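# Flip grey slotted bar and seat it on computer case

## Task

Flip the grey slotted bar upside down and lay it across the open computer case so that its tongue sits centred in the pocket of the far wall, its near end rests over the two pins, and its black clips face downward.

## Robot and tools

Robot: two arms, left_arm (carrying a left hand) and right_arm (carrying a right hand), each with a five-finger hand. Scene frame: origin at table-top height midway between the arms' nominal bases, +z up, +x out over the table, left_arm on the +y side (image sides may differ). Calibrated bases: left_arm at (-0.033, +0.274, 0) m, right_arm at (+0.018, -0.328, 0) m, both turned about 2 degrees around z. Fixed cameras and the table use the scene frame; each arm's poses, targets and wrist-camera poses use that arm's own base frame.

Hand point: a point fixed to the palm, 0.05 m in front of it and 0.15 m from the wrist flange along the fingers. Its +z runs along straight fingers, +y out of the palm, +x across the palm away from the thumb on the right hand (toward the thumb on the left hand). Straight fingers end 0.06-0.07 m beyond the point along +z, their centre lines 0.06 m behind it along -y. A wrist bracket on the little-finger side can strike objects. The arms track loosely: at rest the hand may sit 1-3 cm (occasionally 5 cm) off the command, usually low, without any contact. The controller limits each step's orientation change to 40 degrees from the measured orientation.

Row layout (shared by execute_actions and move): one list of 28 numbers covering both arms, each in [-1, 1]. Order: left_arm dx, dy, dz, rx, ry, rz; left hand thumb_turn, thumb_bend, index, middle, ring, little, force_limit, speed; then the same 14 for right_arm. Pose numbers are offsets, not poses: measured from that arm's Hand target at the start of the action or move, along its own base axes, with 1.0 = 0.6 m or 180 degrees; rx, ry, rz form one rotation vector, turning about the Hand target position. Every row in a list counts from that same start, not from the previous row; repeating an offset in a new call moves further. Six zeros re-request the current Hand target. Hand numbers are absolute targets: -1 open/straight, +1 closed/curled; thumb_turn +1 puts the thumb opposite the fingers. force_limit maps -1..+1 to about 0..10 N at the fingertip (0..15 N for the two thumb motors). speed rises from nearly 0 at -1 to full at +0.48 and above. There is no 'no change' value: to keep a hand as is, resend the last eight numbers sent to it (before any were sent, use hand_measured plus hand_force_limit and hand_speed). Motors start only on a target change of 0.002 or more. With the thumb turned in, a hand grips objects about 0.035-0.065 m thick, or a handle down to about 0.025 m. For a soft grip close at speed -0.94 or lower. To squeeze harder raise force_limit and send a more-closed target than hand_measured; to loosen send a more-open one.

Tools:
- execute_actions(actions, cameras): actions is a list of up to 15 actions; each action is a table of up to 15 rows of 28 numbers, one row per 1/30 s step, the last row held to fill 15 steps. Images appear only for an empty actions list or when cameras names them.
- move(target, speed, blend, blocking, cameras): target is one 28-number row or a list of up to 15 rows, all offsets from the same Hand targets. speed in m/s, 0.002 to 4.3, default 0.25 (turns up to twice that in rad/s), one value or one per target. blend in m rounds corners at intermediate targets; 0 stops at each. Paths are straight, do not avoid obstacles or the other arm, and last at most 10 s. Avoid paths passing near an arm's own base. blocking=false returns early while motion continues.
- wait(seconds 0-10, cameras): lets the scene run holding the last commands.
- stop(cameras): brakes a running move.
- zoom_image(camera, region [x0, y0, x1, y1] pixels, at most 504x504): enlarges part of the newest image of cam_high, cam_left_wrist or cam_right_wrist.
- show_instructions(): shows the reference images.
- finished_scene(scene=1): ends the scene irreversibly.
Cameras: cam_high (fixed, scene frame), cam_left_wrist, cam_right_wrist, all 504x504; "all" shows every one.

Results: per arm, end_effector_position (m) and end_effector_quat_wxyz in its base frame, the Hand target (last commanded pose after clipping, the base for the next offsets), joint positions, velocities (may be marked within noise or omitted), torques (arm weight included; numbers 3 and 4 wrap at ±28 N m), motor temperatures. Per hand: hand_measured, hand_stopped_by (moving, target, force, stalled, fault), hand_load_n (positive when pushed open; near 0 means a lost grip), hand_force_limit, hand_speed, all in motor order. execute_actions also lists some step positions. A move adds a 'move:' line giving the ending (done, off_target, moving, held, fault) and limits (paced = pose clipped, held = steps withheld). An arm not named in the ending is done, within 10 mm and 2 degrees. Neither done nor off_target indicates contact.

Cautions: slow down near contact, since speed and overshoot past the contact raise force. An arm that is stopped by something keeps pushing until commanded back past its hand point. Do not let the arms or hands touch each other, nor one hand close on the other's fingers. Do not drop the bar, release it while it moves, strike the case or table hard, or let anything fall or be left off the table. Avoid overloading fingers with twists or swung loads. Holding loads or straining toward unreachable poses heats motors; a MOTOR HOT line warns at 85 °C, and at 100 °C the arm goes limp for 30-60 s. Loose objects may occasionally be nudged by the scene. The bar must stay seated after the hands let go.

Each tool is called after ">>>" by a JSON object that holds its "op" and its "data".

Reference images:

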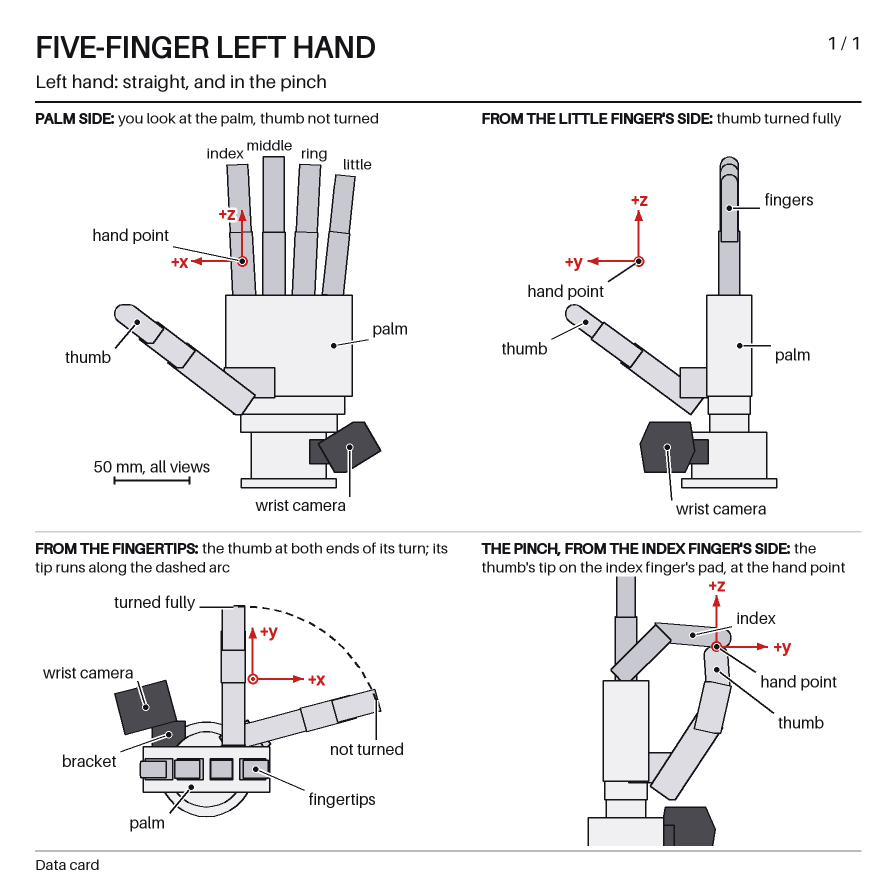

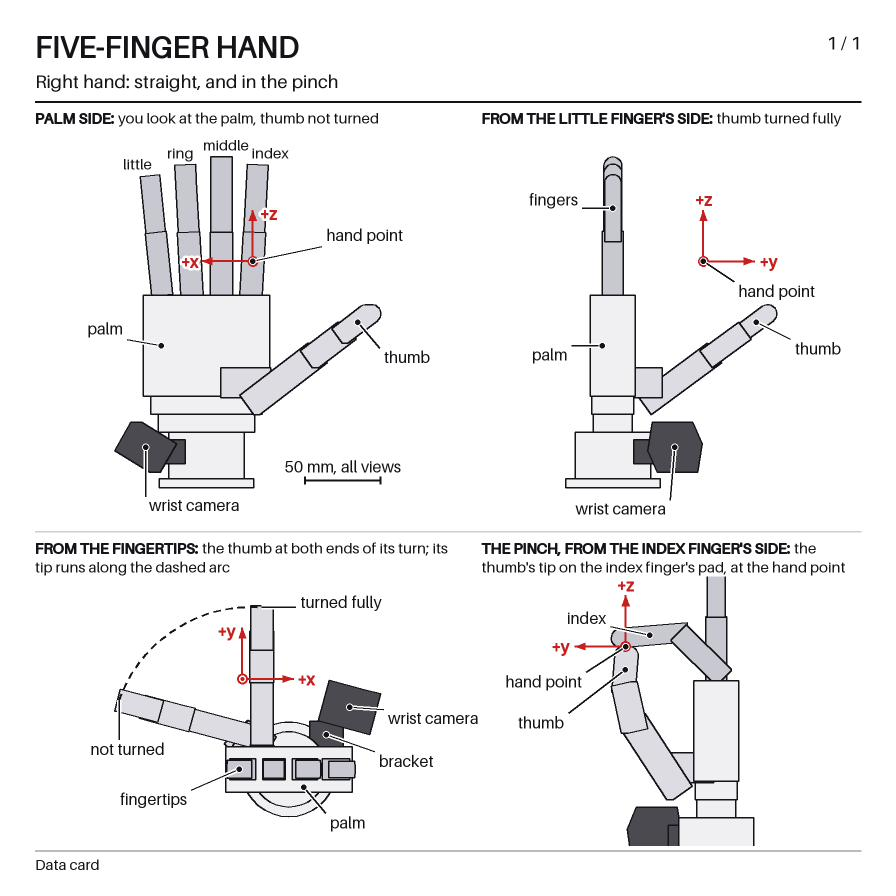

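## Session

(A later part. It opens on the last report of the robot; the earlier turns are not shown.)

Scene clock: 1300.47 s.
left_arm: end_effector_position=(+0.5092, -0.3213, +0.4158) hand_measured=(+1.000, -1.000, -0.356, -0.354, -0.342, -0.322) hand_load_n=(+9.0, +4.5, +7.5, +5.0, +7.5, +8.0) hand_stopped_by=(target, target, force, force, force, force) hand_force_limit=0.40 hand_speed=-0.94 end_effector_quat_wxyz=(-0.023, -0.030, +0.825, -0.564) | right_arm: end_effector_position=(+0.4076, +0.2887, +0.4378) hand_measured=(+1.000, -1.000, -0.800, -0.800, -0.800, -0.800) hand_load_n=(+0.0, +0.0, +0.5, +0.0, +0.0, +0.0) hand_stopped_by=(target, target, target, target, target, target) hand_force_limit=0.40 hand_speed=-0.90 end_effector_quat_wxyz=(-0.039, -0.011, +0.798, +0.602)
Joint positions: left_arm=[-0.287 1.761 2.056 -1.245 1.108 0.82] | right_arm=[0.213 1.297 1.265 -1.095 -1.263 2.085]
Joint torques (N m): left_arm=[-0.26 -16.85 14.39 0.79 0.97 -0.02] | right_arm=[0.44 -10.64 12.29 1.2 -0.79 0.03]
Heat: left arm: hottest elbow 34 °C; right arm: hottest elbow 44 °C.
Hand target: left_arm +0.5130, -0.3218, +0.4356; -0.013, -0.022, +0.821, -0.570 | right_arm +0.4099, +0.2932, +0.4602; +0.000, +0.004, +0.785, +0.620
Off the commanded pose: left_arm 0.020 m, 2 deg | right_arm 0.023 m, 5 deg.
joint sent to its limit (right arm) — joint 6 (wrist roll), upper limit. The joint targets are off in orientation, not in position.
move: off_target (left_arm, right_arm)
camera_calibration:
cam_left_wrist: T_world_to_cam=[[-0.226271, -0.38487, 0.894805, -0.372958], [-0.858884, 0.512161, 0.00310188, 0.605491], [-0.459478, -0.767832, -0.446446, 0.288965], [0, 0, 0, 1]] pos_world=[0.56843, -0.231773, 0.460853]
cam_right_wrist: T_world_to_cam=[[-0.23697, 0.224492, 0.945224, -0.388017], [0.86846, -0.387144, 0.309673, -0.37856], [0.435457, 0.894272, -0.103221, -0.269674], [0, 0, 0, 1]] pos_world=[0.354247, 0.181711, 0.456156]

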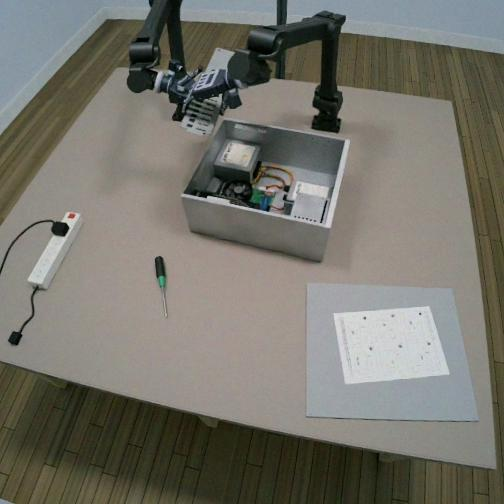

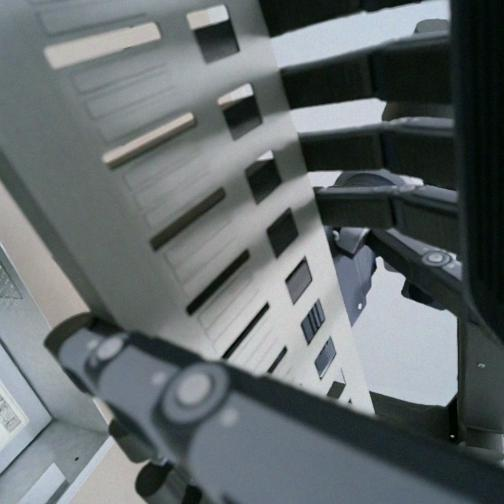

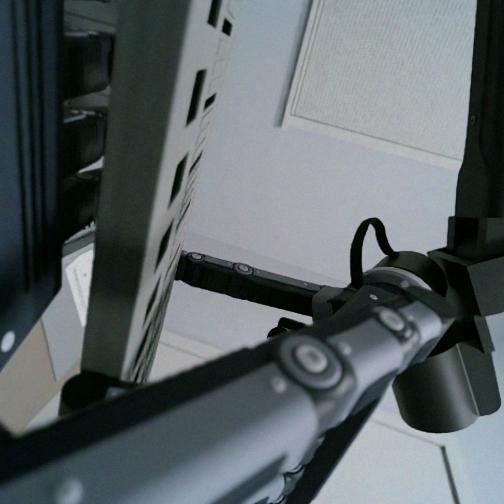

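>>> {"op": "move", "data": {"target": [[0, 0, 0, 0, 0, 0, 1, -1, -0.2, -0.2, -0.2, -0.2, 0.4, -0.94, 0, -0.017, -0.083, 0, 0, 0, 1, -1, -1, -1, -1, -1, 0.4, -0.5],[0, 0, 0, 0, 0, 0, 1, -1, -0.2, -0.2, -0.2, -0.2, 0.4, -0.94, 0, -0.167, -0.1, -0.167, 0, 0, 1, -1, -1, -1, -1, -1, 0.4, -0.5],[0, 0, 0, 0, 0, 0, 1, -1, -0.2, -0.2, -0.2, -0.2, 0.4, -0.94, -0.05, -0.417, -0.083, -0.389, 0, 0, 1, -1, -1, -1, -1, -1, 0.4, -0.5]], "speed": 0.12, "blend": [0, 0.03, 0], "cameras": ["all"]}}

>>> {"op": "zoom_image", "data": {"camera": "cam_high", "region": [150, 20, 300, 170]}}

Scene clock: 1317.43 s.
left_arm: end_effector_position=(+0.5095, -0.3212, +0.4151) hand_measured=(+1.000, -1.000, -0.356, -0.354, -0.342, -0.322) hand_load_n=(+9.0, +4.5, +7.5, +5.0, +7.5, +7.5) hand_stopped_by=(target, target, force, force, force, force) hand_force_limit=0.40 hand_speed=-0.94 end_effector_quat_wxyz=(-0.023, -0.029, +0.826, -0.563) | right_arm: end_effector_position=(+0.3798, +0.0490, +0.3850) hand_measured=(+1.000, -1.000, -1.000, -1.000, -1.000, -1.000) hand_load_n=(+0.0, +0.0, +0.0, +0.0, +0.0, +0.0) hand_stopped_by=(target, target, target, target, target, target) hand_force_limit=0.40 hand_speed=-0.50 end_effector_quat_wxyz=(+0.115, +0.016, +0.991, +0.071)
Joint positions: left_arm=[-0.287 1.762 2.056 -1.246 1.107 0.823] | right_arm=[-0.116 1.15 1.483 -1.686 -0.164 1.505]
Joint torques (N m): left_arm=[-0.09 -16.79 14.37 0.8 1.02 -0.04] | right_arm=[-1.73 -8.53 11.96 0.36 -0.02 -0.18]
Heat: left arm: hottest elbow 34 °C; right arm: hottest elbow 45 °C.
Hand target: left_arm +0.5130, -0.3218, +0.4355; -0.013, -0.023, +0.821, -0.570 | right_arm +0.3799, +0.0430, +0.4104; +0.002, +0.004, +0.998, +0.058
Off the commanded pose: left_arm 0.021 m, 2 deg | right_arm 0.026 m, 13 deg.
joint sent to its limit (right arm) — joint 4 (wrist pitch), lower limit. The joint targets are off in orientation, not in position.
move: off_target (left_arm, right_arm)
camera_calibration:
cam_left_wrist: T_world_to_cam=[[-0.227135, -0.386008, 0.894096, -0.3718], [-0.858803, 0.512297, 0.00300465, 0.605781], [-0.459202, -0.76717, -0.447865, 0.289485], [0, 0, 0, 1]] pos_world=[0.56873, -0.231773, 0.460255]
cam_right_wrist: T_world_to_cam=[[-0.252143, 0.962153, 0.103367, 0.00283681], [0.686946, 0.102733, 0.71941, -0.543653], [0.681564, 0.252402, -0.686851, 0.114039], [0, 0, 0, 1]] pos_world=[0.296451, 0.024338, 0.469144]

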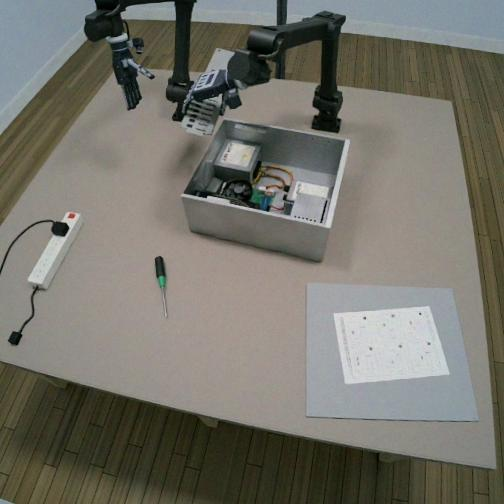

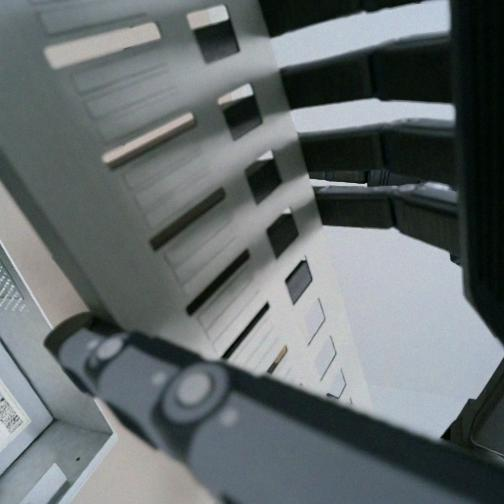

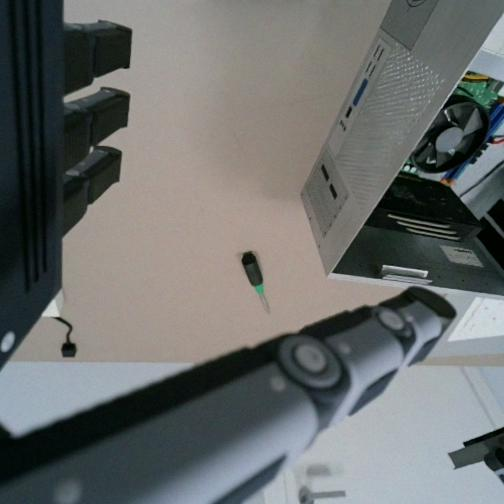

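Scaled by 3.360.

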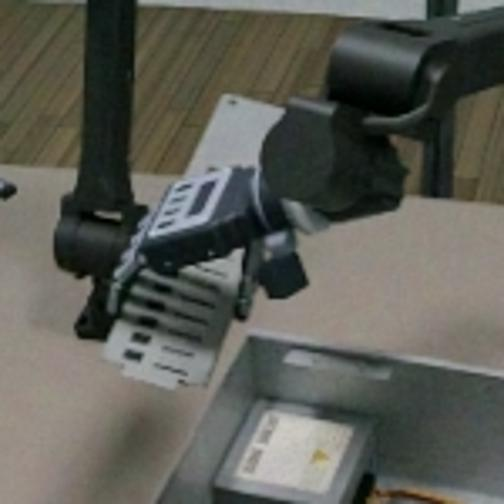

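>>> {"op": "zoom_image", "data": {"camera": "cam_left_wrist", "region": [0, 0, 380, 220]}}

>>> {"op": "zoom_image", "data": {"camera": "cam_left_wrist", "region": [180, 190, 390, 400]}}

Scaled by 1.326.

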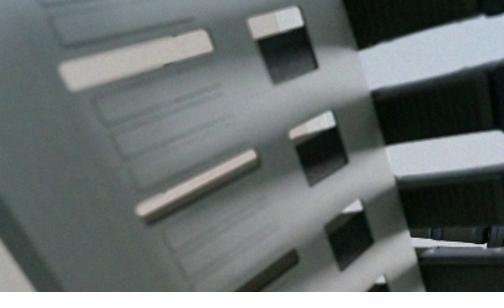

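Scaled by 2.400.

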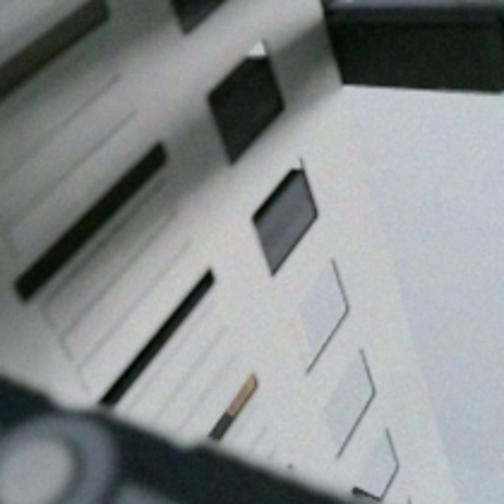

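>>> {"op": "move", "data": {"target": [-0.02, 0.333, 0.04, 0, 0, 0, 1, -1, -0.2, -0.2, -0.2, -0.2, 0.4, -0.94, -0.25, 0.1, -0.02, 0, 0, 0, 1, -1, -1, -1, -1, -1, 0.4, -0.5], "speed": 0.12, "cameras": ["all"]}}

Scene clock: 1347.63 s.
left_arm: end_effector_position=(+0.5090, -0.1193, +0.4511) hand_measured=(+1.000, -1.000, -0.356, -0.354, -0.342, -0.322) hand_load_n=(+9.0, +4.5, +7.5, +5.0, +7.5, +8.0) hand_stopped_by=(target, target, force, force, force, force) hand_force_limit=0.40 hand_speed=-0.94 end_effector_quat_wxyz=(+0.062, -0.069, +0.812, -0.577) | right_arm: end_effector_position=(+0.2327, +0.1007, +0.4005) hand_measured=(+1.000, -1.000, -1.000, -1.000, -1.000, -1.000) hand_load_n=(+0.0, +0.0, +0.0, +0.0, +0.0, +0.0) hand_stopped_by=(target, target, target, target, target, target) hand_force_limit=0.40 hand_speed=-0.50 end_effector_quat_wxyz=(+0.203, +0.008, +0.975, +0.090)
Joint positions: left_arm=[0.093 1.692 2.082 -1.682 1.224 1.298] | right_arm=[0.078 0.685 1.228 -1.688 -0.142 1.695]
Joint torques (N m): left_arm=[-0.79 -16.56 8.58 0.4 1.29 -0.01] | right_arm=[1.14 -0.38 7.32 0.87 -0.05 0.07]
Heat: left arm: hottest elbow 36 °C; right arm: hottest elbow 47 °C.
Hand target: left_arm +0.5010, -0.1219, +0.4596; -0.013, -0.023, +0.821, -0.570 | right_arm +0.2299, +0.1030, +0.3984; +0.002, +0.004, +0.998, +0.058
Off the commanded pose: left_arm 0.012 m, 10 deg | right_arm 0.004 m, 23 deg.
joint sent to its limit (left arm) — joint 4 (wrist pitch), lower limit. The joint targets are off in orientation, not in position.
joint sent to its limit (right arm) — joint 4 (wrist pitch), lower limit. The joint targets are off in orientation, not in position.
move: off_target (left_arm, right_arm)
camera_calibration:
cam_left_wrist: T_world_to_cam=[[-0.248655, -0.396882, 0.883547, -0.311843], [-0.925858, 0.365355, -0.0964477, 0.563218], [-0.28453, -0.842022, -0.458304, 0.367109], [0, 0, 0, 1]] pos_world=[0.548372, -0.0204254, 0.498097]
cam_right_wrist: T_world_to_cam=[[-0.276551, 0.956851, 0.0891918, -0.0736629], [0.546735, 0.08033, 0.833443, -0.469879], [0.790317, 0.279254, -0.545359, 0.127182], [0, 0, 0, 1]] pos_world=[0.136014, 0.0727138, 0.467548]

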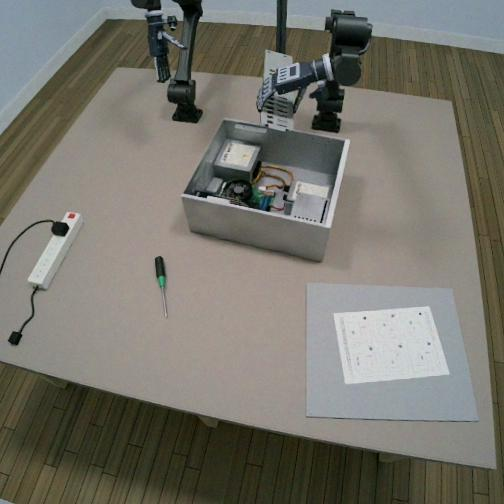

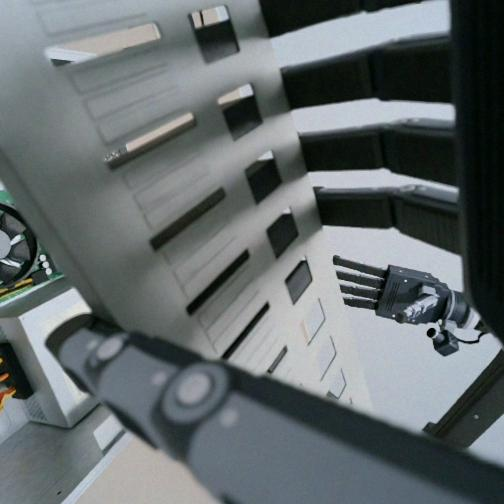

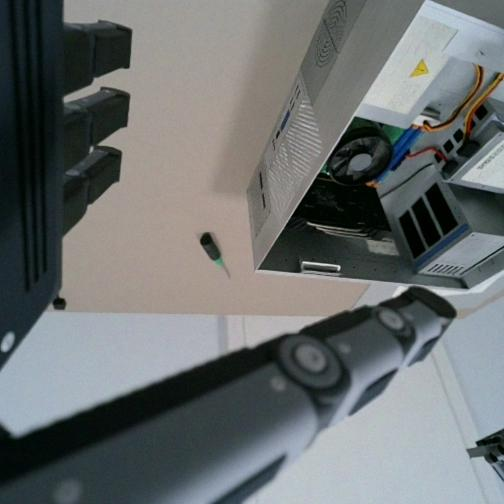

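>>> {"op": "move", "data": {"target": [0, 0, 0, 0, 0, 0, 1, -1, -0.2, -0.2, -0.2, -0.2, 0.4, -0.94, 0.028, 0.263, -0.114, -0.029, -0.029, 0.499, 1, -1, -1, -1, -1, -1, 0.4, -0.5], "speed": 0.2, "cameras": ["cam_right_wrist", "cam_high"]}}

Scene clock: 1360.43 s.
left_arm: end_effector_position=(+0.5090, -0.1193, +0.4511) hand_measured=(+1.000, -1.000, -0.356, -0.354, -0.342, -0.322) hand_load_n=(+9.0, +5.0, +7.5, +4.5, +7.5, +8.0) hand_stopped_by=(target, target, force, force, force, force) hand_force_limit=0.40 hand_speed=-0.94 end_effector_quat_wxyz=(+0.062, -0.069, +0.812, -0.577) | right_arm: end_effector_position=(+0.2417, +0.2527, +0.3153) hand_measured=(+1.000, -1.000, -1.000, -1.000, -1.000, -1.000) hand_load_n=(+0.0, -0.5, +0.0, +0.0, +0.0, +0.0) hand_stopped_by=(target, target, target, target, target, target) hand_force_limit=0.40 hand_speed=-0.50 end_effector_quat_wxyz=(-0.036, +0.693, -0.720, -0.007)
Joint positions: left_arm=[0.093 1.692 2.082 -1.682 1.224 1.299] | right_arm=[0.62 1.281 1.467 -1.688 -0.024 0.658]
Joint torques (N m): left_arm=[-0.73 -16.5 8.68 0.34 1.27 0.01] | right_arm=[1.2 -8.82 12.38 0.28 0.13 -0.16]
Heat: left arm: hottest elbow 36 °C; right arm: hottest elbow 46 °C.
Hand target: left_arm +0.5010, -0.1219, +0.4596; -0.013, -0.023, +0.821, -0.570 | right_arm +0.2466, +0.2608, +0.3300; -0.002, +0.704, -0.710, -0.002
Off the commanded pose: left_arm 0.012 m, 10 deg | right_arm 0.017 m, 4 deg.
joint sent to its limit (left arm) — joint 4 (wrist pitch), lower limit. The joint targets are off in orientation, not in position.
joint sent to its limit (right arm) — joint 4 (wrist pitch), lower limit. The joint targets are off in orientation, not in position.
move: off_target (left_arm, right_arm)
camera_calibration:
cam_right_wrist: T_world_to_cam=[[-0.972307, -0.231871, -0.029232, 0.296757], [-0.208002, 0.801541, 0.560596, -0.329856], [-0.106556, 0.551152, -0.827573, 0.268255], [0, 0, 0, 1]] pos_world=[0.248513, 0.185353, 0.415592]
Images, in order (width x height): cam_high 504x504, cam_right_wrist 504x504.

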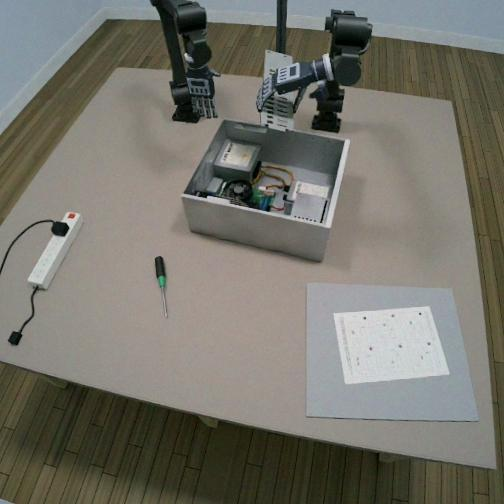

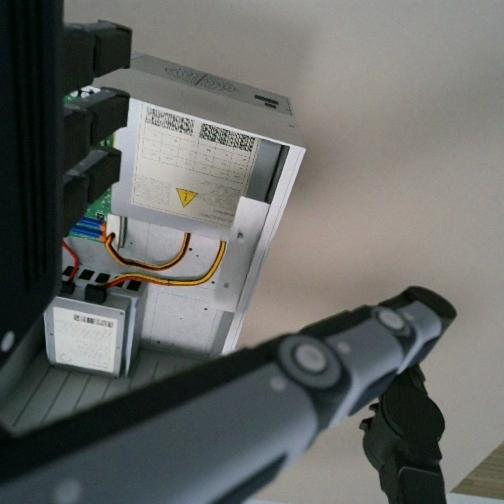

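>>> {"op": "zoom_image", "data": {"camera": "cam_right_wrist", "region": [190, 120, 330, 360]}}

>>> {"op": "zoom_image", "data": {"camera": "cam_right_wrist", "region": [210, 185, 290, 265]}}

>>> {"op": "zoom_image", "data": {"camera": "cam_right_wrist", "region": [200, 250, 280, 330]}}

Scaled by 2.100.

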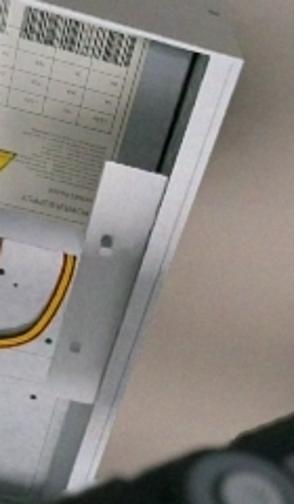

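Scaled by 6.300.

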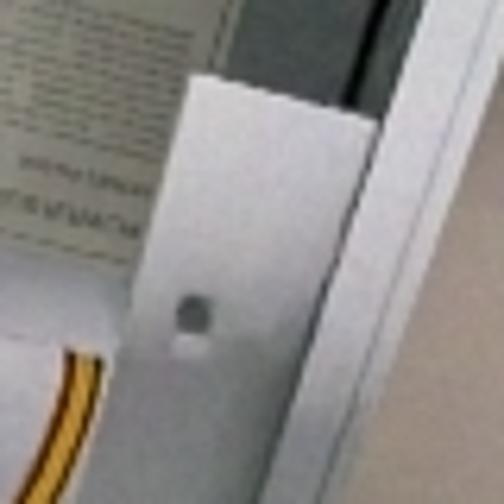

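Scaled by 6.300.

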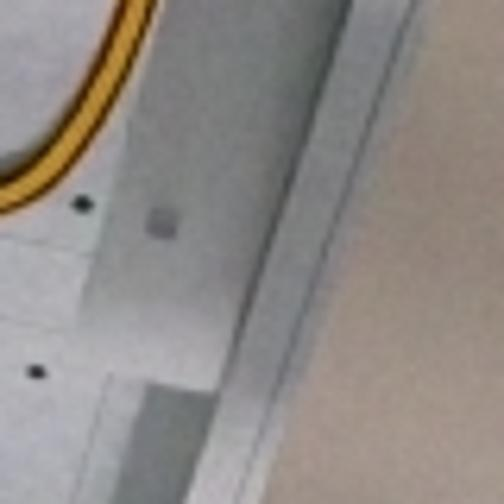

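>>> {"op": "move", "data": {"target": [0, 0, 0, 0, 0, 0, 1, -1, -0.2, -0.2, -0.2, -0.2, 0.4, -0.94, 0.2, 0, 0, 0, 0, 0, 1, -1, -1, -1, -1, -1, 0.4, -0.5], "speed": 0.2, "cameras": ["cam_right_wrist"]}}

>>> {"op": "zoom_image", "data": {"camera": "cam_right_wrist", "region": [250, 150, 504, 400]}}

Scene clock: 1373.77 s.
left_arm: end_effector_position=(+0.5090, -0.1193, +0.4511) hand_measured=(+1.000, -1.000, -0.356, -0.354, -0.342, -0.322) hand_load_n=(+9.0, +4.5, +7.5, +4.5, +7.5, +8.0) hand_stopped_by=(target, target, force, force, force, force) hand_force_limit=0.40 hand_speed=-0.94 end_effector_quat_wxyz=(+0.062, -0.069, +0.812, -0.577) | right_arm: end_effector_position=(+0.3555, +0.2604, +0.3158) hand_measured=(+1.000, -1.000, -1.000, -1.000, -1.000, -1.000) hand_load_n=(+0.0, -0.5, +0.5, +0.0, +0.0, +0.0) hand_stopped_by=(target, target, target, target, target, target) hand_force_limit=0.40 hand_speed=-0.50 end_effector_quat_wxyz=(-0.039, +0.699, -0.714, +0.000)
Joint positions: left_arm=[0.093 1.692 2.082 -1.682 1.224 1.299] | right_arm=[0.495 1.542 1.736 -1.69 -0.023 0.516]
Joint torques (N m): left_arm=[-0.62 -16.44 8.62 0.29 1.28 -0.01] | right_arm=[-1.55 -13.1 12.22 0.25 0.14 -0.18]
Heat: left arm: hottest elbow 36 °C; right arm: hottest elbow 46 °C.
Hand target: left_arm +0.5010, -0.1219, +0.4596; -0.013, -0.023, +0.821, -0.570 | right_arm +0.3667, +0.2608, +0.3300; -0.002, +0.704, -0.710, -0.002
Off the commanded pose: left_arm 0.012 m, 10 deg | right_arm 0.018 m, 4 deg.
joint sent to its limit (left arm) — joint 4 (wrist pitch), lower limit. The joint targets are off in orientation, not in position.
joint sent to its limit (right arm) — joint 4 (wrist pitch), lower limit. The joint targets are off in orientation, not in position.
move: off_target (left_arm, right_arm)
camera_calibration:
cam_right_wrist: T_world_to_cam=[[-0.967699, -0.248584, -0.0420175, 0.416009], [-0.229623, 0.800254, 0.553955, -0.302415], [-0.10408, 0.545709, -0.831486, 0.278283], [0, 0, 0, 1]] pos_world=[0.362093, 0.193561, 0.416393]
Images, in order (width x height): cam_right_wrist 504x504.

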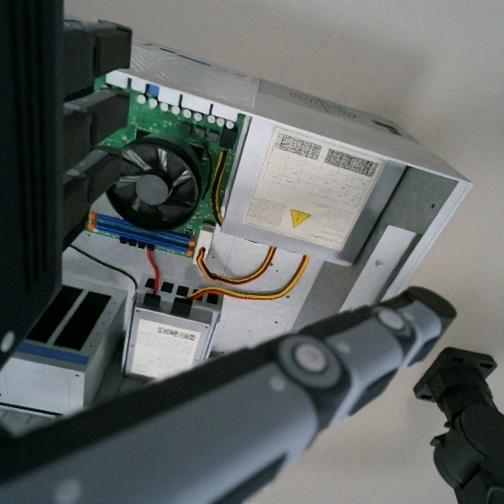

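Scaled by 1.984.

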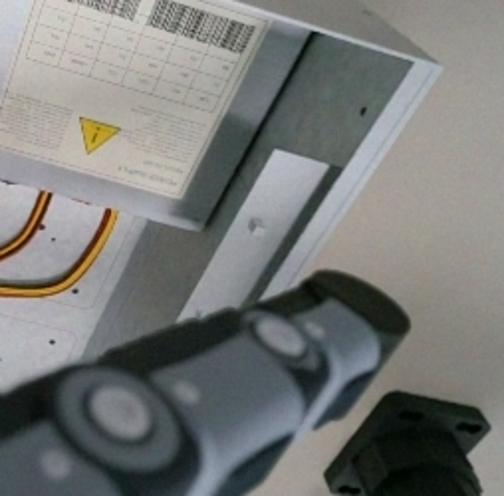

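>>> {"op": "move", "data": {"target": [0, 0, 0, 0, 0, 0, 1, -1, -0.2, -0.2, -0.2, -0.2, 0.4, -0.94, 0.36, 0.05, 0, 0, 0, 0, 1, -1, -1, -1, -1, -1, 0.4, -0.5], "speed": 0.2, "cameras": ["cam_right_wrist"]}}

>>> {"op": "zoom_image", "data": {"camera": "cam_right_wrist", "region": [180, 100, 430, 350]}}

Scene clock: 1387.50 s.
left_arm: end_effector_position=(+0.5090, -0.1193, +0.4511) hand_measured=(+1.000, -1.000, -0.356, -0.354, -0.342, -0.322) hand_load_n=(+9.0, +5.0, +7.5, +5.0, +7.5, +8.0) hand_stopped_by=(target, target, force, force, force, force) hand_force_limit=0.40 hand_speed=-0.94 end_effector_quat_wxyz=(+0.062, -0.069, +0.812, -0.577) | right_arm: end_effector_position=(+0.5721, +0.2949, +0.3211) hand_measured=(+1.000, -1.000, -1.000, -1.000, -1.000, -1.000) hand_load_n=(+0.0, +0.0, +0.0, +0.0, +0.0, -0.5) hand_stopped_by=(target, target, target, target, target, target) hand_force_limit=0.40 hand_speed=-0.50 end_effector_quat_wxyz=(-0.140, +0.681, -0.718, +0.034)
Joint positions: left_arm=[0.093 1.692 2.082 -1.682 1.224 1.299] | right_arm=[0.381 2.043 2.449 -1.691 -0.04 0.44]
Joint torques (N m): left_arm=[-0.79 -16.5 8.57 0.34 1.29 0.01] | right_arm=[-1.96 -19.72 11.96 0.62 -0.06 -0.18]
Heat: left arm: hottest elbow 36 °C; right arm: hottest elbow 46 °C.
Hand target: left_arm +0.5010, -0.1219, +0.4596; -0.013, -0.023, +0.821, -0.570 | right_arm +0.5826, +0.2909, +0.3299; -0.002, +0.704, -0.710, -0.002
Off the commanded pose: left_arm 0.012 m, 10 deg | right_arm 0.015 m, 17 deg.
joint sent to its limit (left arm) — joint 4 (wrist pitch), lower limit. The joint targets are off in orientation, not in position.
joint sent to its limit (right arm) — joint 4 (wrist pitch), lower limit. The joint targets are off in orientation, not in position.
move: off_target (left_arm, right_arm)
camera_calibration:
cam_right_wrist: T_world_to_cam=[[-0.947744, -0.201013, -0.247741, 0.674993], [-0.310824, 0.756799, 0.575017, -0.230713], [0.0719045, 0.621972, -0.779731, 0.146654], [0, 0, 0, 1]] pos_world=[0.557464, 0.219071, 0.414238]
Images, in order (width x height): cam_right_wrist 504x504.

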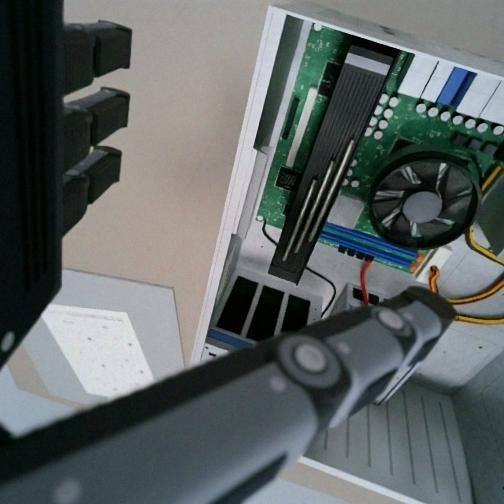

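Scaled by 2.016.

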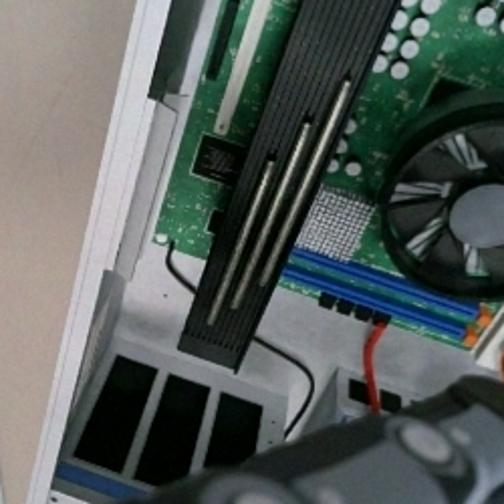

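>>> {"op": "move", "data": {"target": [[0, 0.15, 0.03, 0, 0, 0, 1, -1, -0.2, -0.2, -0.2, -0.2, 0.4, -0.94, 0, 0, 0, 0, 0, 0, 1, -1, 1, 1, 1, 1, -0.8, 0],[0, 0.15, 0.03, 0, 0, 0, 1, -1, -0.2, -0.2, -0.2, -0.2, 0.4, -0.94, -0.063, 0.115, -0.158, 0.138, -0.113, -0.4206, 1, -1, 1, 1, 1, 1, -0.8, 0]], "speed": 0.15, "cameras": ["cam_right_wrist", "cam_high"]}}

>>> {"op": "zoom_image", "data": {"camera": "cam_high", "region": [150, 0, 400, 250]}}

Scene clock: 1417.33 s.
left_arm: end_effector_position=(+0.5102, -0.0294, +0.4667) hand_measured=(+1.000, -1.000, -0.356, -0.354, -0.342, -0.322) hand_load_n=(+9.0, +4.5, +7.5, +5.0, +7.5, +8.0) hand_stopped_by=(target, target, force, force, force, force) hand_force_limit=0.40 hand_speed=-0.94 end_effector_quat_wxyz=(+0.134, -0.119, +0.797, -0.576) | right_arm: end_effector_position=(+0.5485, +0.3536, +0.2213) hand_measured=(+1.000, -1.000, +1.000, +1.000, +1.000, +1.000) hand_load_n=(+0.0, +0.0, +0.0, +0.5, +0.0, +0.0) hand_stopped_by=(target, target, target, target, target, target) hand_force_limit=-0.80 hand_speed=0.00 end_effector_quat_wxyz=(+0.244, -0.104, +0.964, +0.018)
Joint positions: left_arm=[0.279 1.652 2.063 -1.682 1.252 1.336] | right_arm=[0.551 1.625 1.467 -0.946 0.173 1.867]
Joint torques (N m): left_arm=[-0.73 -16.15 8.68 0.38 1.28 -0.01] | right_arm=[0.73 -17.55 8.53 1.46 0.24 0.13]
Heat: left arm: hottest elbow 35 °C; right arm: hottest elbow 45 °C.
Hand target: left_arm +0.5010, -0.0319, +0.4777; -0.013, -0.022, +0.821, -0.570 | right_arm +0.5449, +0.3598, +0.2352; +0.258, -0.100, +0.961, +0.027
Off the commanded pose: left_arm 0.014 m, 20 deg | right_arm 0.016 m, 2 deg.
joint sent to its limit (left arm) — joint 4 (wrist pitch), lower limit. The joint targets are off in orientation, not in position.
move: off_target (left_arm, right_arm)
camera_calibration:
cam_right_wrist: T_world_to_cam=[[-0.443138, 0.888324, -0.120456, -0.0504238], [0.421112, 0.324899, 0.846821, -0.534128], [0.791387, 0.324533, -0.518059, -0.313392], [0, 0, 0, 1]] pos_world=[0.450597, 0.320036, 0.283882]
Images, in order (width x height): cam_high 504x504, cam_right_wrist 504x504.

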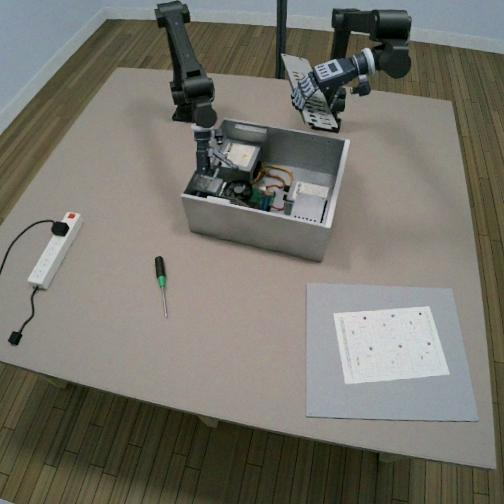

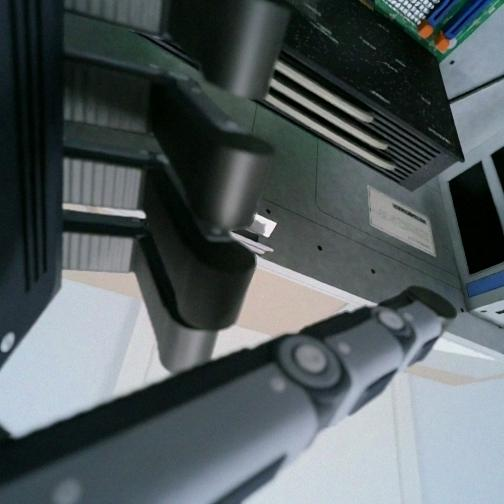

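Scaled by 2.016.

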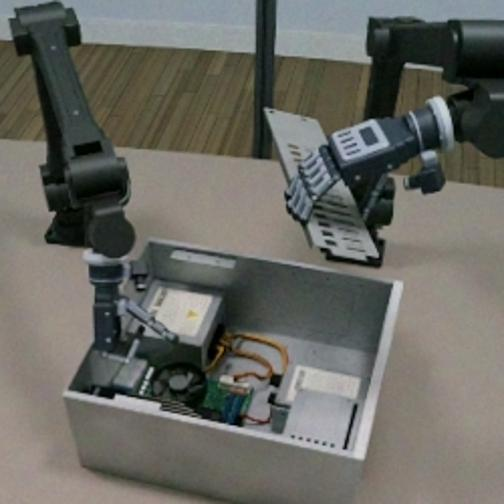

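>>> {"op": "move", "data": {"target": [0, 0, 0, 0, 0, 0, 1, -1, -0.2, -0.2, -0.2, -0.2, 0.4, -0.94, 0, -0.12, 0, 0, 0, 0, 1, -1, 1, 1, 1, 1, -0.8, 0], "speed": 0.15, "cameras": ["cam_right_wrist"]}}

>>> {"op": "zoom_image", "data": {"camera": "cam_right_wrist", "region": [260, 160, 460, 360]}}

Scene clock: 1422.93 s.
left_arm: end_effector_position=(+0.5102, -0.0294, +0.4667) hand_measured=(+1.000, -1.000, -0.356, -0.354, -0.342, -0.322) hand_load_n=(+9.0, +4.5, +7.5, +5.0, +7.5, +7.5) hand_stopped_by=(target, target, force, force, force, force) hand_force_limit=0.40 hand_speed=-0.94 end_effector_quat_wxyz=(+0.134, -0.119, +0.797, -0.576) | right_arm: end_effector_position=(+0.5455, +0.2881, +0.2282) hand_measured=(+1.000, -1.000, +1.000, +1.000, +1.000, +1.000) hand_load_n=(+0.0, +0.0, +0.0, +0.0, +0.0, +0.0) hand_stopped_by=(target, target, target, target, target, target) hand_force_limit=-0.80 hand_speed=0.00 end_effector_quat_wxyz=(+0.248, -0.095, +0.964, +0.024)
Joint positions: left_arm=[0.279 1.652 2.063 -1.682 1.252 1.336] | right_arm=[0.439 1.526 1.36 -0.913 0.117 1.785]
Joint torques (N m): left_arm=[-0.38 -16.32 8.59 0.34 1.28 0.02] | right_arm=[-0.62 -15.33 8.39 1.51 -0.01 -0.15]
Heat: left arm: hottest elbow 35 °C; right arm: hottest elbow 45 °C.
Hand target: left_arm +0.5010, -0.0319, +0.4777; -0.013, -0.022, +0.821, -0.570 | right_arm +0.5448, +0.2879, +0.2353; +0.258, -0.100, +0.961, +0.027
Off the commanded pose: left_arm 0.015 m, 20 deg | right_arm 0.007 m, 1 deg.
joint sent to its limit (left arm) — joint 4 (wrist pitch), lower limit. The joint targets are off in orientation, not in position.
move: off_target (left_arm)
camera_calibration:
cam_right_wrist: T_world_to_cam=[[-0.429437, 0.896595, -0.108178, -0.00534662], [0.420477, 0.304513, 0.854676, -0.512896], [0.799239, 0.321543, -0.507766, -0.291918], [0, 0, 0, 1]] pos_world=[0.446677, 0.254842, 0.289556]
Images, in order (width x height): cam_right_wrist 504x504.

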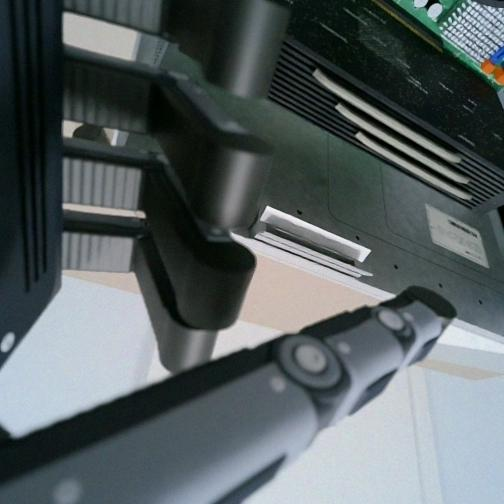

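Scaled by 2.520.

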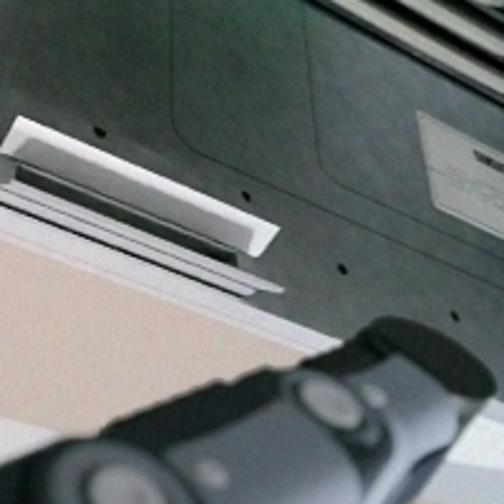

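>>> {"op": "zoom_image", "data": {"camera": "cam_right_wrist", "region": [255, 195, 385, 295]}}

Scaled by 3.877.

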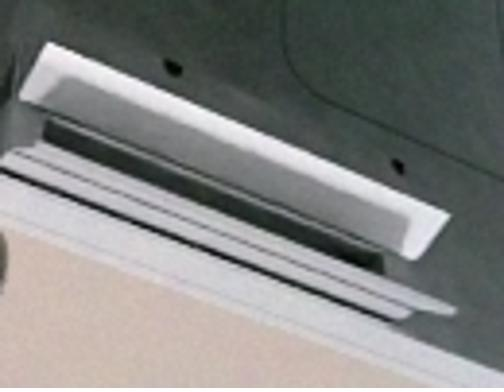

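>>> {"op": "move", "data": {"target": [[0, 0, 0, 0, 0, 0, 1, -1, -0.2, -0.2, -0.2, -0.2, 0.4, -0.94, 0, 0, 0.08, 0, 0, 0, 1, -1, 1, 1, 1, 1, -0.8, 0],[0, 0, 0, 0, 0, 0, 1, -1, -0.2, -0.2, -0.2, -0.2, 0.4, -0.94, 0.0587, -0.165, 0.108, -0.0175, 0.0197, 0.3277, 1, -1, 1, 1, 1, 1, -0.8, 0]], "speed": 0.2, "blend": [0.02, 0], "cameras": ["cam_right_wrist", "cam_high"]}}

Scene clock: 1533.87 s.
left_arm: end_effector_position=(+0.5102, -0.0294, +0.4667) hand_measured=(+1.000, -1.000, -0.356, -0.354, -0.342, -0.322) hand_load_n=(+9.0, +5.0, +7.5, +5.0, +7.5, +8.0) hand_stopped_by=(target, target, force, force, force, force) hand_force_limit=0.40 hand_speed=-0.94 end_effector_quat_wxyz=(+0.134, -0.119, +0.797, -0.576) | right_arm: end_effector_position=(+0.5678, +0.1951, +0.2938) hand_measured=(+1.000, -1.000, +1.000, +1.000, +1.000, +1.000) hand_load_n=(+0.0, +0.0, +0.0, +0.0, +0.0, +0.0) hand_stopped_by=(target, target, target, target, target, target) hand_force_limit=-0.80 hand_speed=0.00 end_effector_quat_wxyz=(+0.170, -0.564, +0.797, +0.133)
Joint positions: left_arm=[0.279 1.652 2.063 -1.682 1.252 1.336] | right_arm=[0.119 1.89 2.047 -1.545 -0.398 0.495]
Joint torques (N m): left_arm=[-0.21 -16.44 8.58 0.42 1.28 0] | right_arm=[-1.79 -17.61 12.3 0.21 -0.39 -0.19]
Motor temperatures (°C): left_arm=[30 29 33 24 31 22] | right_arm=[26 36 42 26 24 23]
Heat: left arm: hottest elbow 33 °C; right arm: hottest elbow 42 °C.
Hand target: left_arm +0.5010, -0.0319, +0.4777; -0.013, -0.022, +0.821, -0.570 | right_arm +0.5801, +0.1888, +0.3000; +0.180, -0.566, +0.794, +0.128
Off the commanded pose: left_arm 0.015 m, 20 deg | right_arm 0.015 m, 1 deg.
joint sent to its limit (left arm) — joint 4 (wrist pitch), lower limit. The joint targets are off in orientation, not in position.
move: off_target (left_arm, right_arm)
camera_calibration:
cam_right_wrist: T_world_to_cam=[[-0.994563, 0.07673, -0.0704013, 0.564455], [-0.0147293, 0.565612, 0.82454, -0.345034], [0.103087, 0.821094, -0.561407, 0.0670549], [0, 0, 0, 1]] pos_world=[0.549392, 0.0967864, 0.361878]
Images, in order (width x height): cam_high 504x504, cam_right_wrist 504x504.

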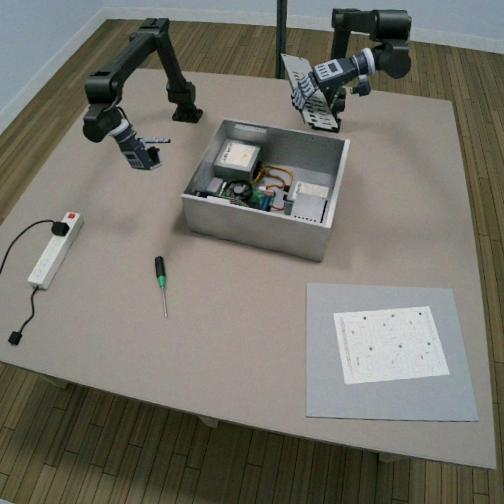

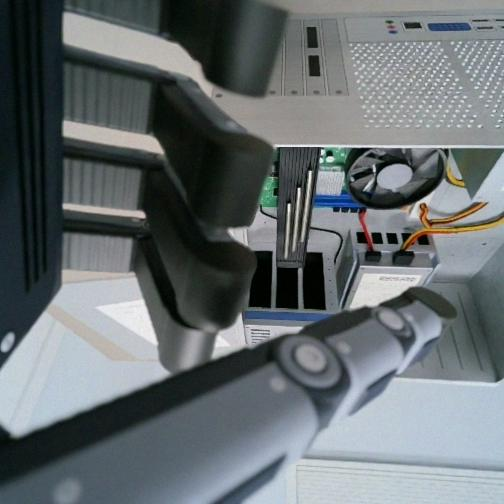

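>>> {"op": "move", "data": {"target": [0, 0, 0, 0, 0, 0, 1, -1, -0.2, -0.2, -0.2, -0.2, 0.4, -0.94, 0, 0, 0, 0, 0, 0, 1, -1, -1, -1, -1, -1, -0.8, 0], "cameras": ["cam_right_wrist"]}}

Scene clock: 1537.40 s.
left_arm: end_effector_position=(+0.5102, -0.0294, +0.4667) hand_measured=(+1.000, -1.000, -0.356, -0.354, -0.342, -0.322) hand_load_n=(+9.0, +4.5, +7.5, +5.0, +7.0, +8.0) hand_stopped_by=(target, target, force, force, force, force) hand_force_limit=0.40 hand_speed=-0.94 end_effector_quat_wxyz=(+0.134, -0.119, +0.797, -0.576) | right_arm: end_effector_position=(+0.5676, +0.1952, +0.2939) hand_measured=(+1.000, -1.000, -1.000, -1.000, -1.000, -1.000) hand_load_n=(+0.0, +0.0, +0.0, +0.0, +0.0, +0.0) hand_stopped_by=(target, target, target, target, target, target) hand_force_limit=-0.80 hand_speed=0.00 end_effector_quat_wxyz=(+0.170, -0.564, +0.797, +0.134)
Joint positions: left_arm=[0.279 1.652 2.063 -1.682 1.252 1.336] | right_arm=[0.119 1.89 2.047 -1.545 -0.398 0.494]
Joint torques (N m): left_arm=[-0.32 -16.26 8.68 0.39 1.27 0] | right_arm=[-1.79 -17.85 12.63 0.17 -0.38 -0.15]
Heat: left arm: hottest elbow 33 °C; right arm: hottest elbow 42 °C.
Hand target: left_arm +0.5010, -0.0319, +0.4777; -0.013, -0.022, +0.821, -0.570 | right_arm +0.5802, +0.1888, +0.3000; +0.180, -0.566, +0.794, +0.128
Off the commanded pose: left_arm 0.015 m, 20 deg | right_arm 0.015 m, 1 deg.
joint sent to its limit (left arm) — joint 4 (wrist pitch), lower limit. The joint targets are off in orientation, not in position.
move: off_target (left_arm, right_arm)
camera_calibration:
cam_right_wrist: T_world_to_cam=[[-0.994681, 0.0755563, -0.0700032, 0.564395], [-0.0151198, 0.565167, 0.824838, -0.344884], [0.101885, 0.82151, -0.561018, 0.0675459], [0, 0, 0, 1]] pos_world=[0.549296, 0.0967836, 0.361877]
Images, in order (width x height): cam_right_wrist 504x504.

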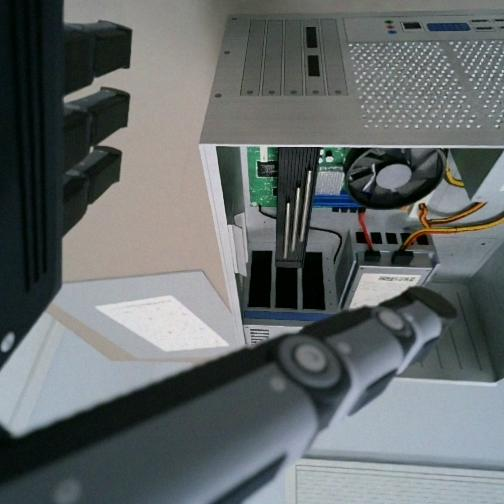

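>>> {"op": "move", "data": {"target": [0.075, -0.3713, -0.246, 0.0916, -0.0155, -0.0256, 1, -1, -0.2, -0.2, -0.2, -0.2, 0.4, -0.94, 0, 0, 0, 0, 0, 0, 1, -1, -1, -1, -1, -1, -0.8, 0], "speed": 0.12, "cameras": ["all"]}}

>>> {"op": "zoom_image", "data": {"camera": "cam_high", "region": [150, 50, 370, 270]}}

Scene clock: 1543.60 s.
left_arm: end_effector_position=(+0.5420, -0.2534, +0.3095) hand_measured=(+1.000, -1.000, -0.356, -0.354, -0.342, -0.322) hand_load_n=(+9.5, +4.5, +7.5, +5.0, +7.5, +8.0) hand_stopped_by=(target, target, force, force, force, force) hand_force_limit=0.40 hand_speed=-0.94 end_effector_quat_wxyz=(-0.022, +0.026, +0.897, -0.441) | right_arm: end_effector_position=(+0.5676, +0.1952, +0.2939) hand_measured=(+1.000, -1.000, -1.000, -1.000, -1.000, -1.000) hand_load_n=(-0.5, +0.0, +0.0, +0.0, +0.0, +0.0) hand_stopped_by=(target, target, target, target, target, target) hand_force_limit=-0.80 hand_speed=0.00 end_effector_quat_wxyz=(+0.170, -0.564, +0.797, +0.134)
Joint positions: left_arm=[-0.233 1.912 2.132 -1.595 0.899 1.302] | right_arm=[0.119 1.89 2.047 -1.545 -0.398 0.494]
Joint torques (N m): left_arm=[-0.38 -19.37 13.82 0.28 0.91 -0.18] | right_arm=[-1.85 -17.26 12.55 0.39 -0.41 -0.14]
Heat: left arm: hottest elbow 33 °C; right arm: hottest elbow 43 °C.
Hand target: left_arm +0.5460, -0.2548, +0.3300; -0.013, +0.023, +0.895, -0.446 | right_arm +0.5802, +0.1888, +0.3000; +0.180, -0.566, +0.794, +0.128
Off the commanded pose: left_arm 0.021 m, 1 deg | right_arm 0.015 m, 1 deg.
move: off_target (left_arm, right_arm)
camera_calibration:
cam_left_wrist: T_world_to_cam=[[-0.326282, -0.589014, 0.739326, -0.19369], [-0.805892, 0.58211, 0.108102, 0.555713], [-0.494043, -0.560545, -0.664614, 0.447496], [0, 0, 0, 1]] pos_world=[0.605729, -0.186731, 0.380538]
cam_right_wrist: T_world_to_cam=[[-0.994681, 0.0755563, -0.0700032, 0.564395], [-0.0151198, 0.565167, 0.824838, -0.344884], [0.101885, 0.82151, -0.561018, 0.0675459], [0, 0, 0, 1]] pos_world=[0.549296, 0.0967836, 0.361877]

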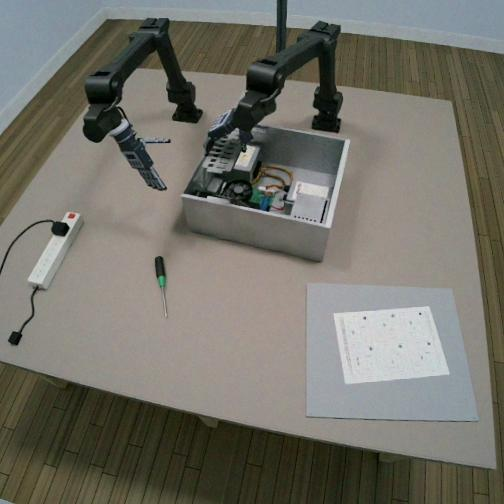

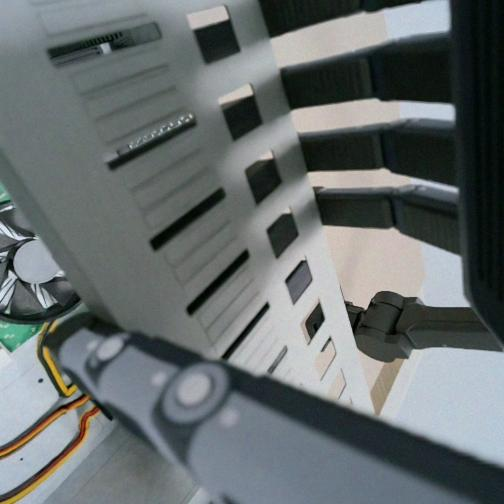

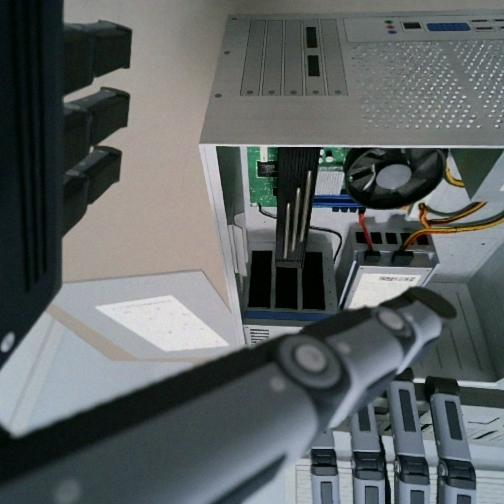

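Scaled by 2.291.

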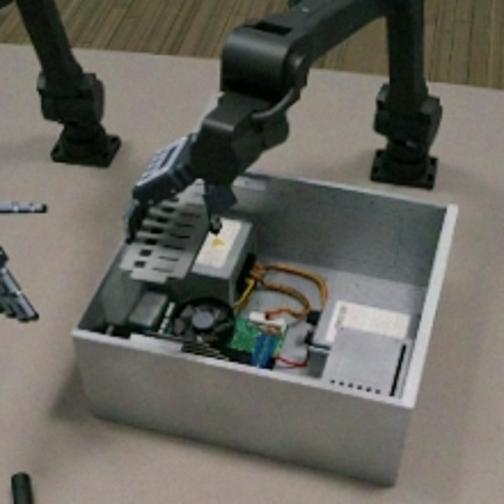

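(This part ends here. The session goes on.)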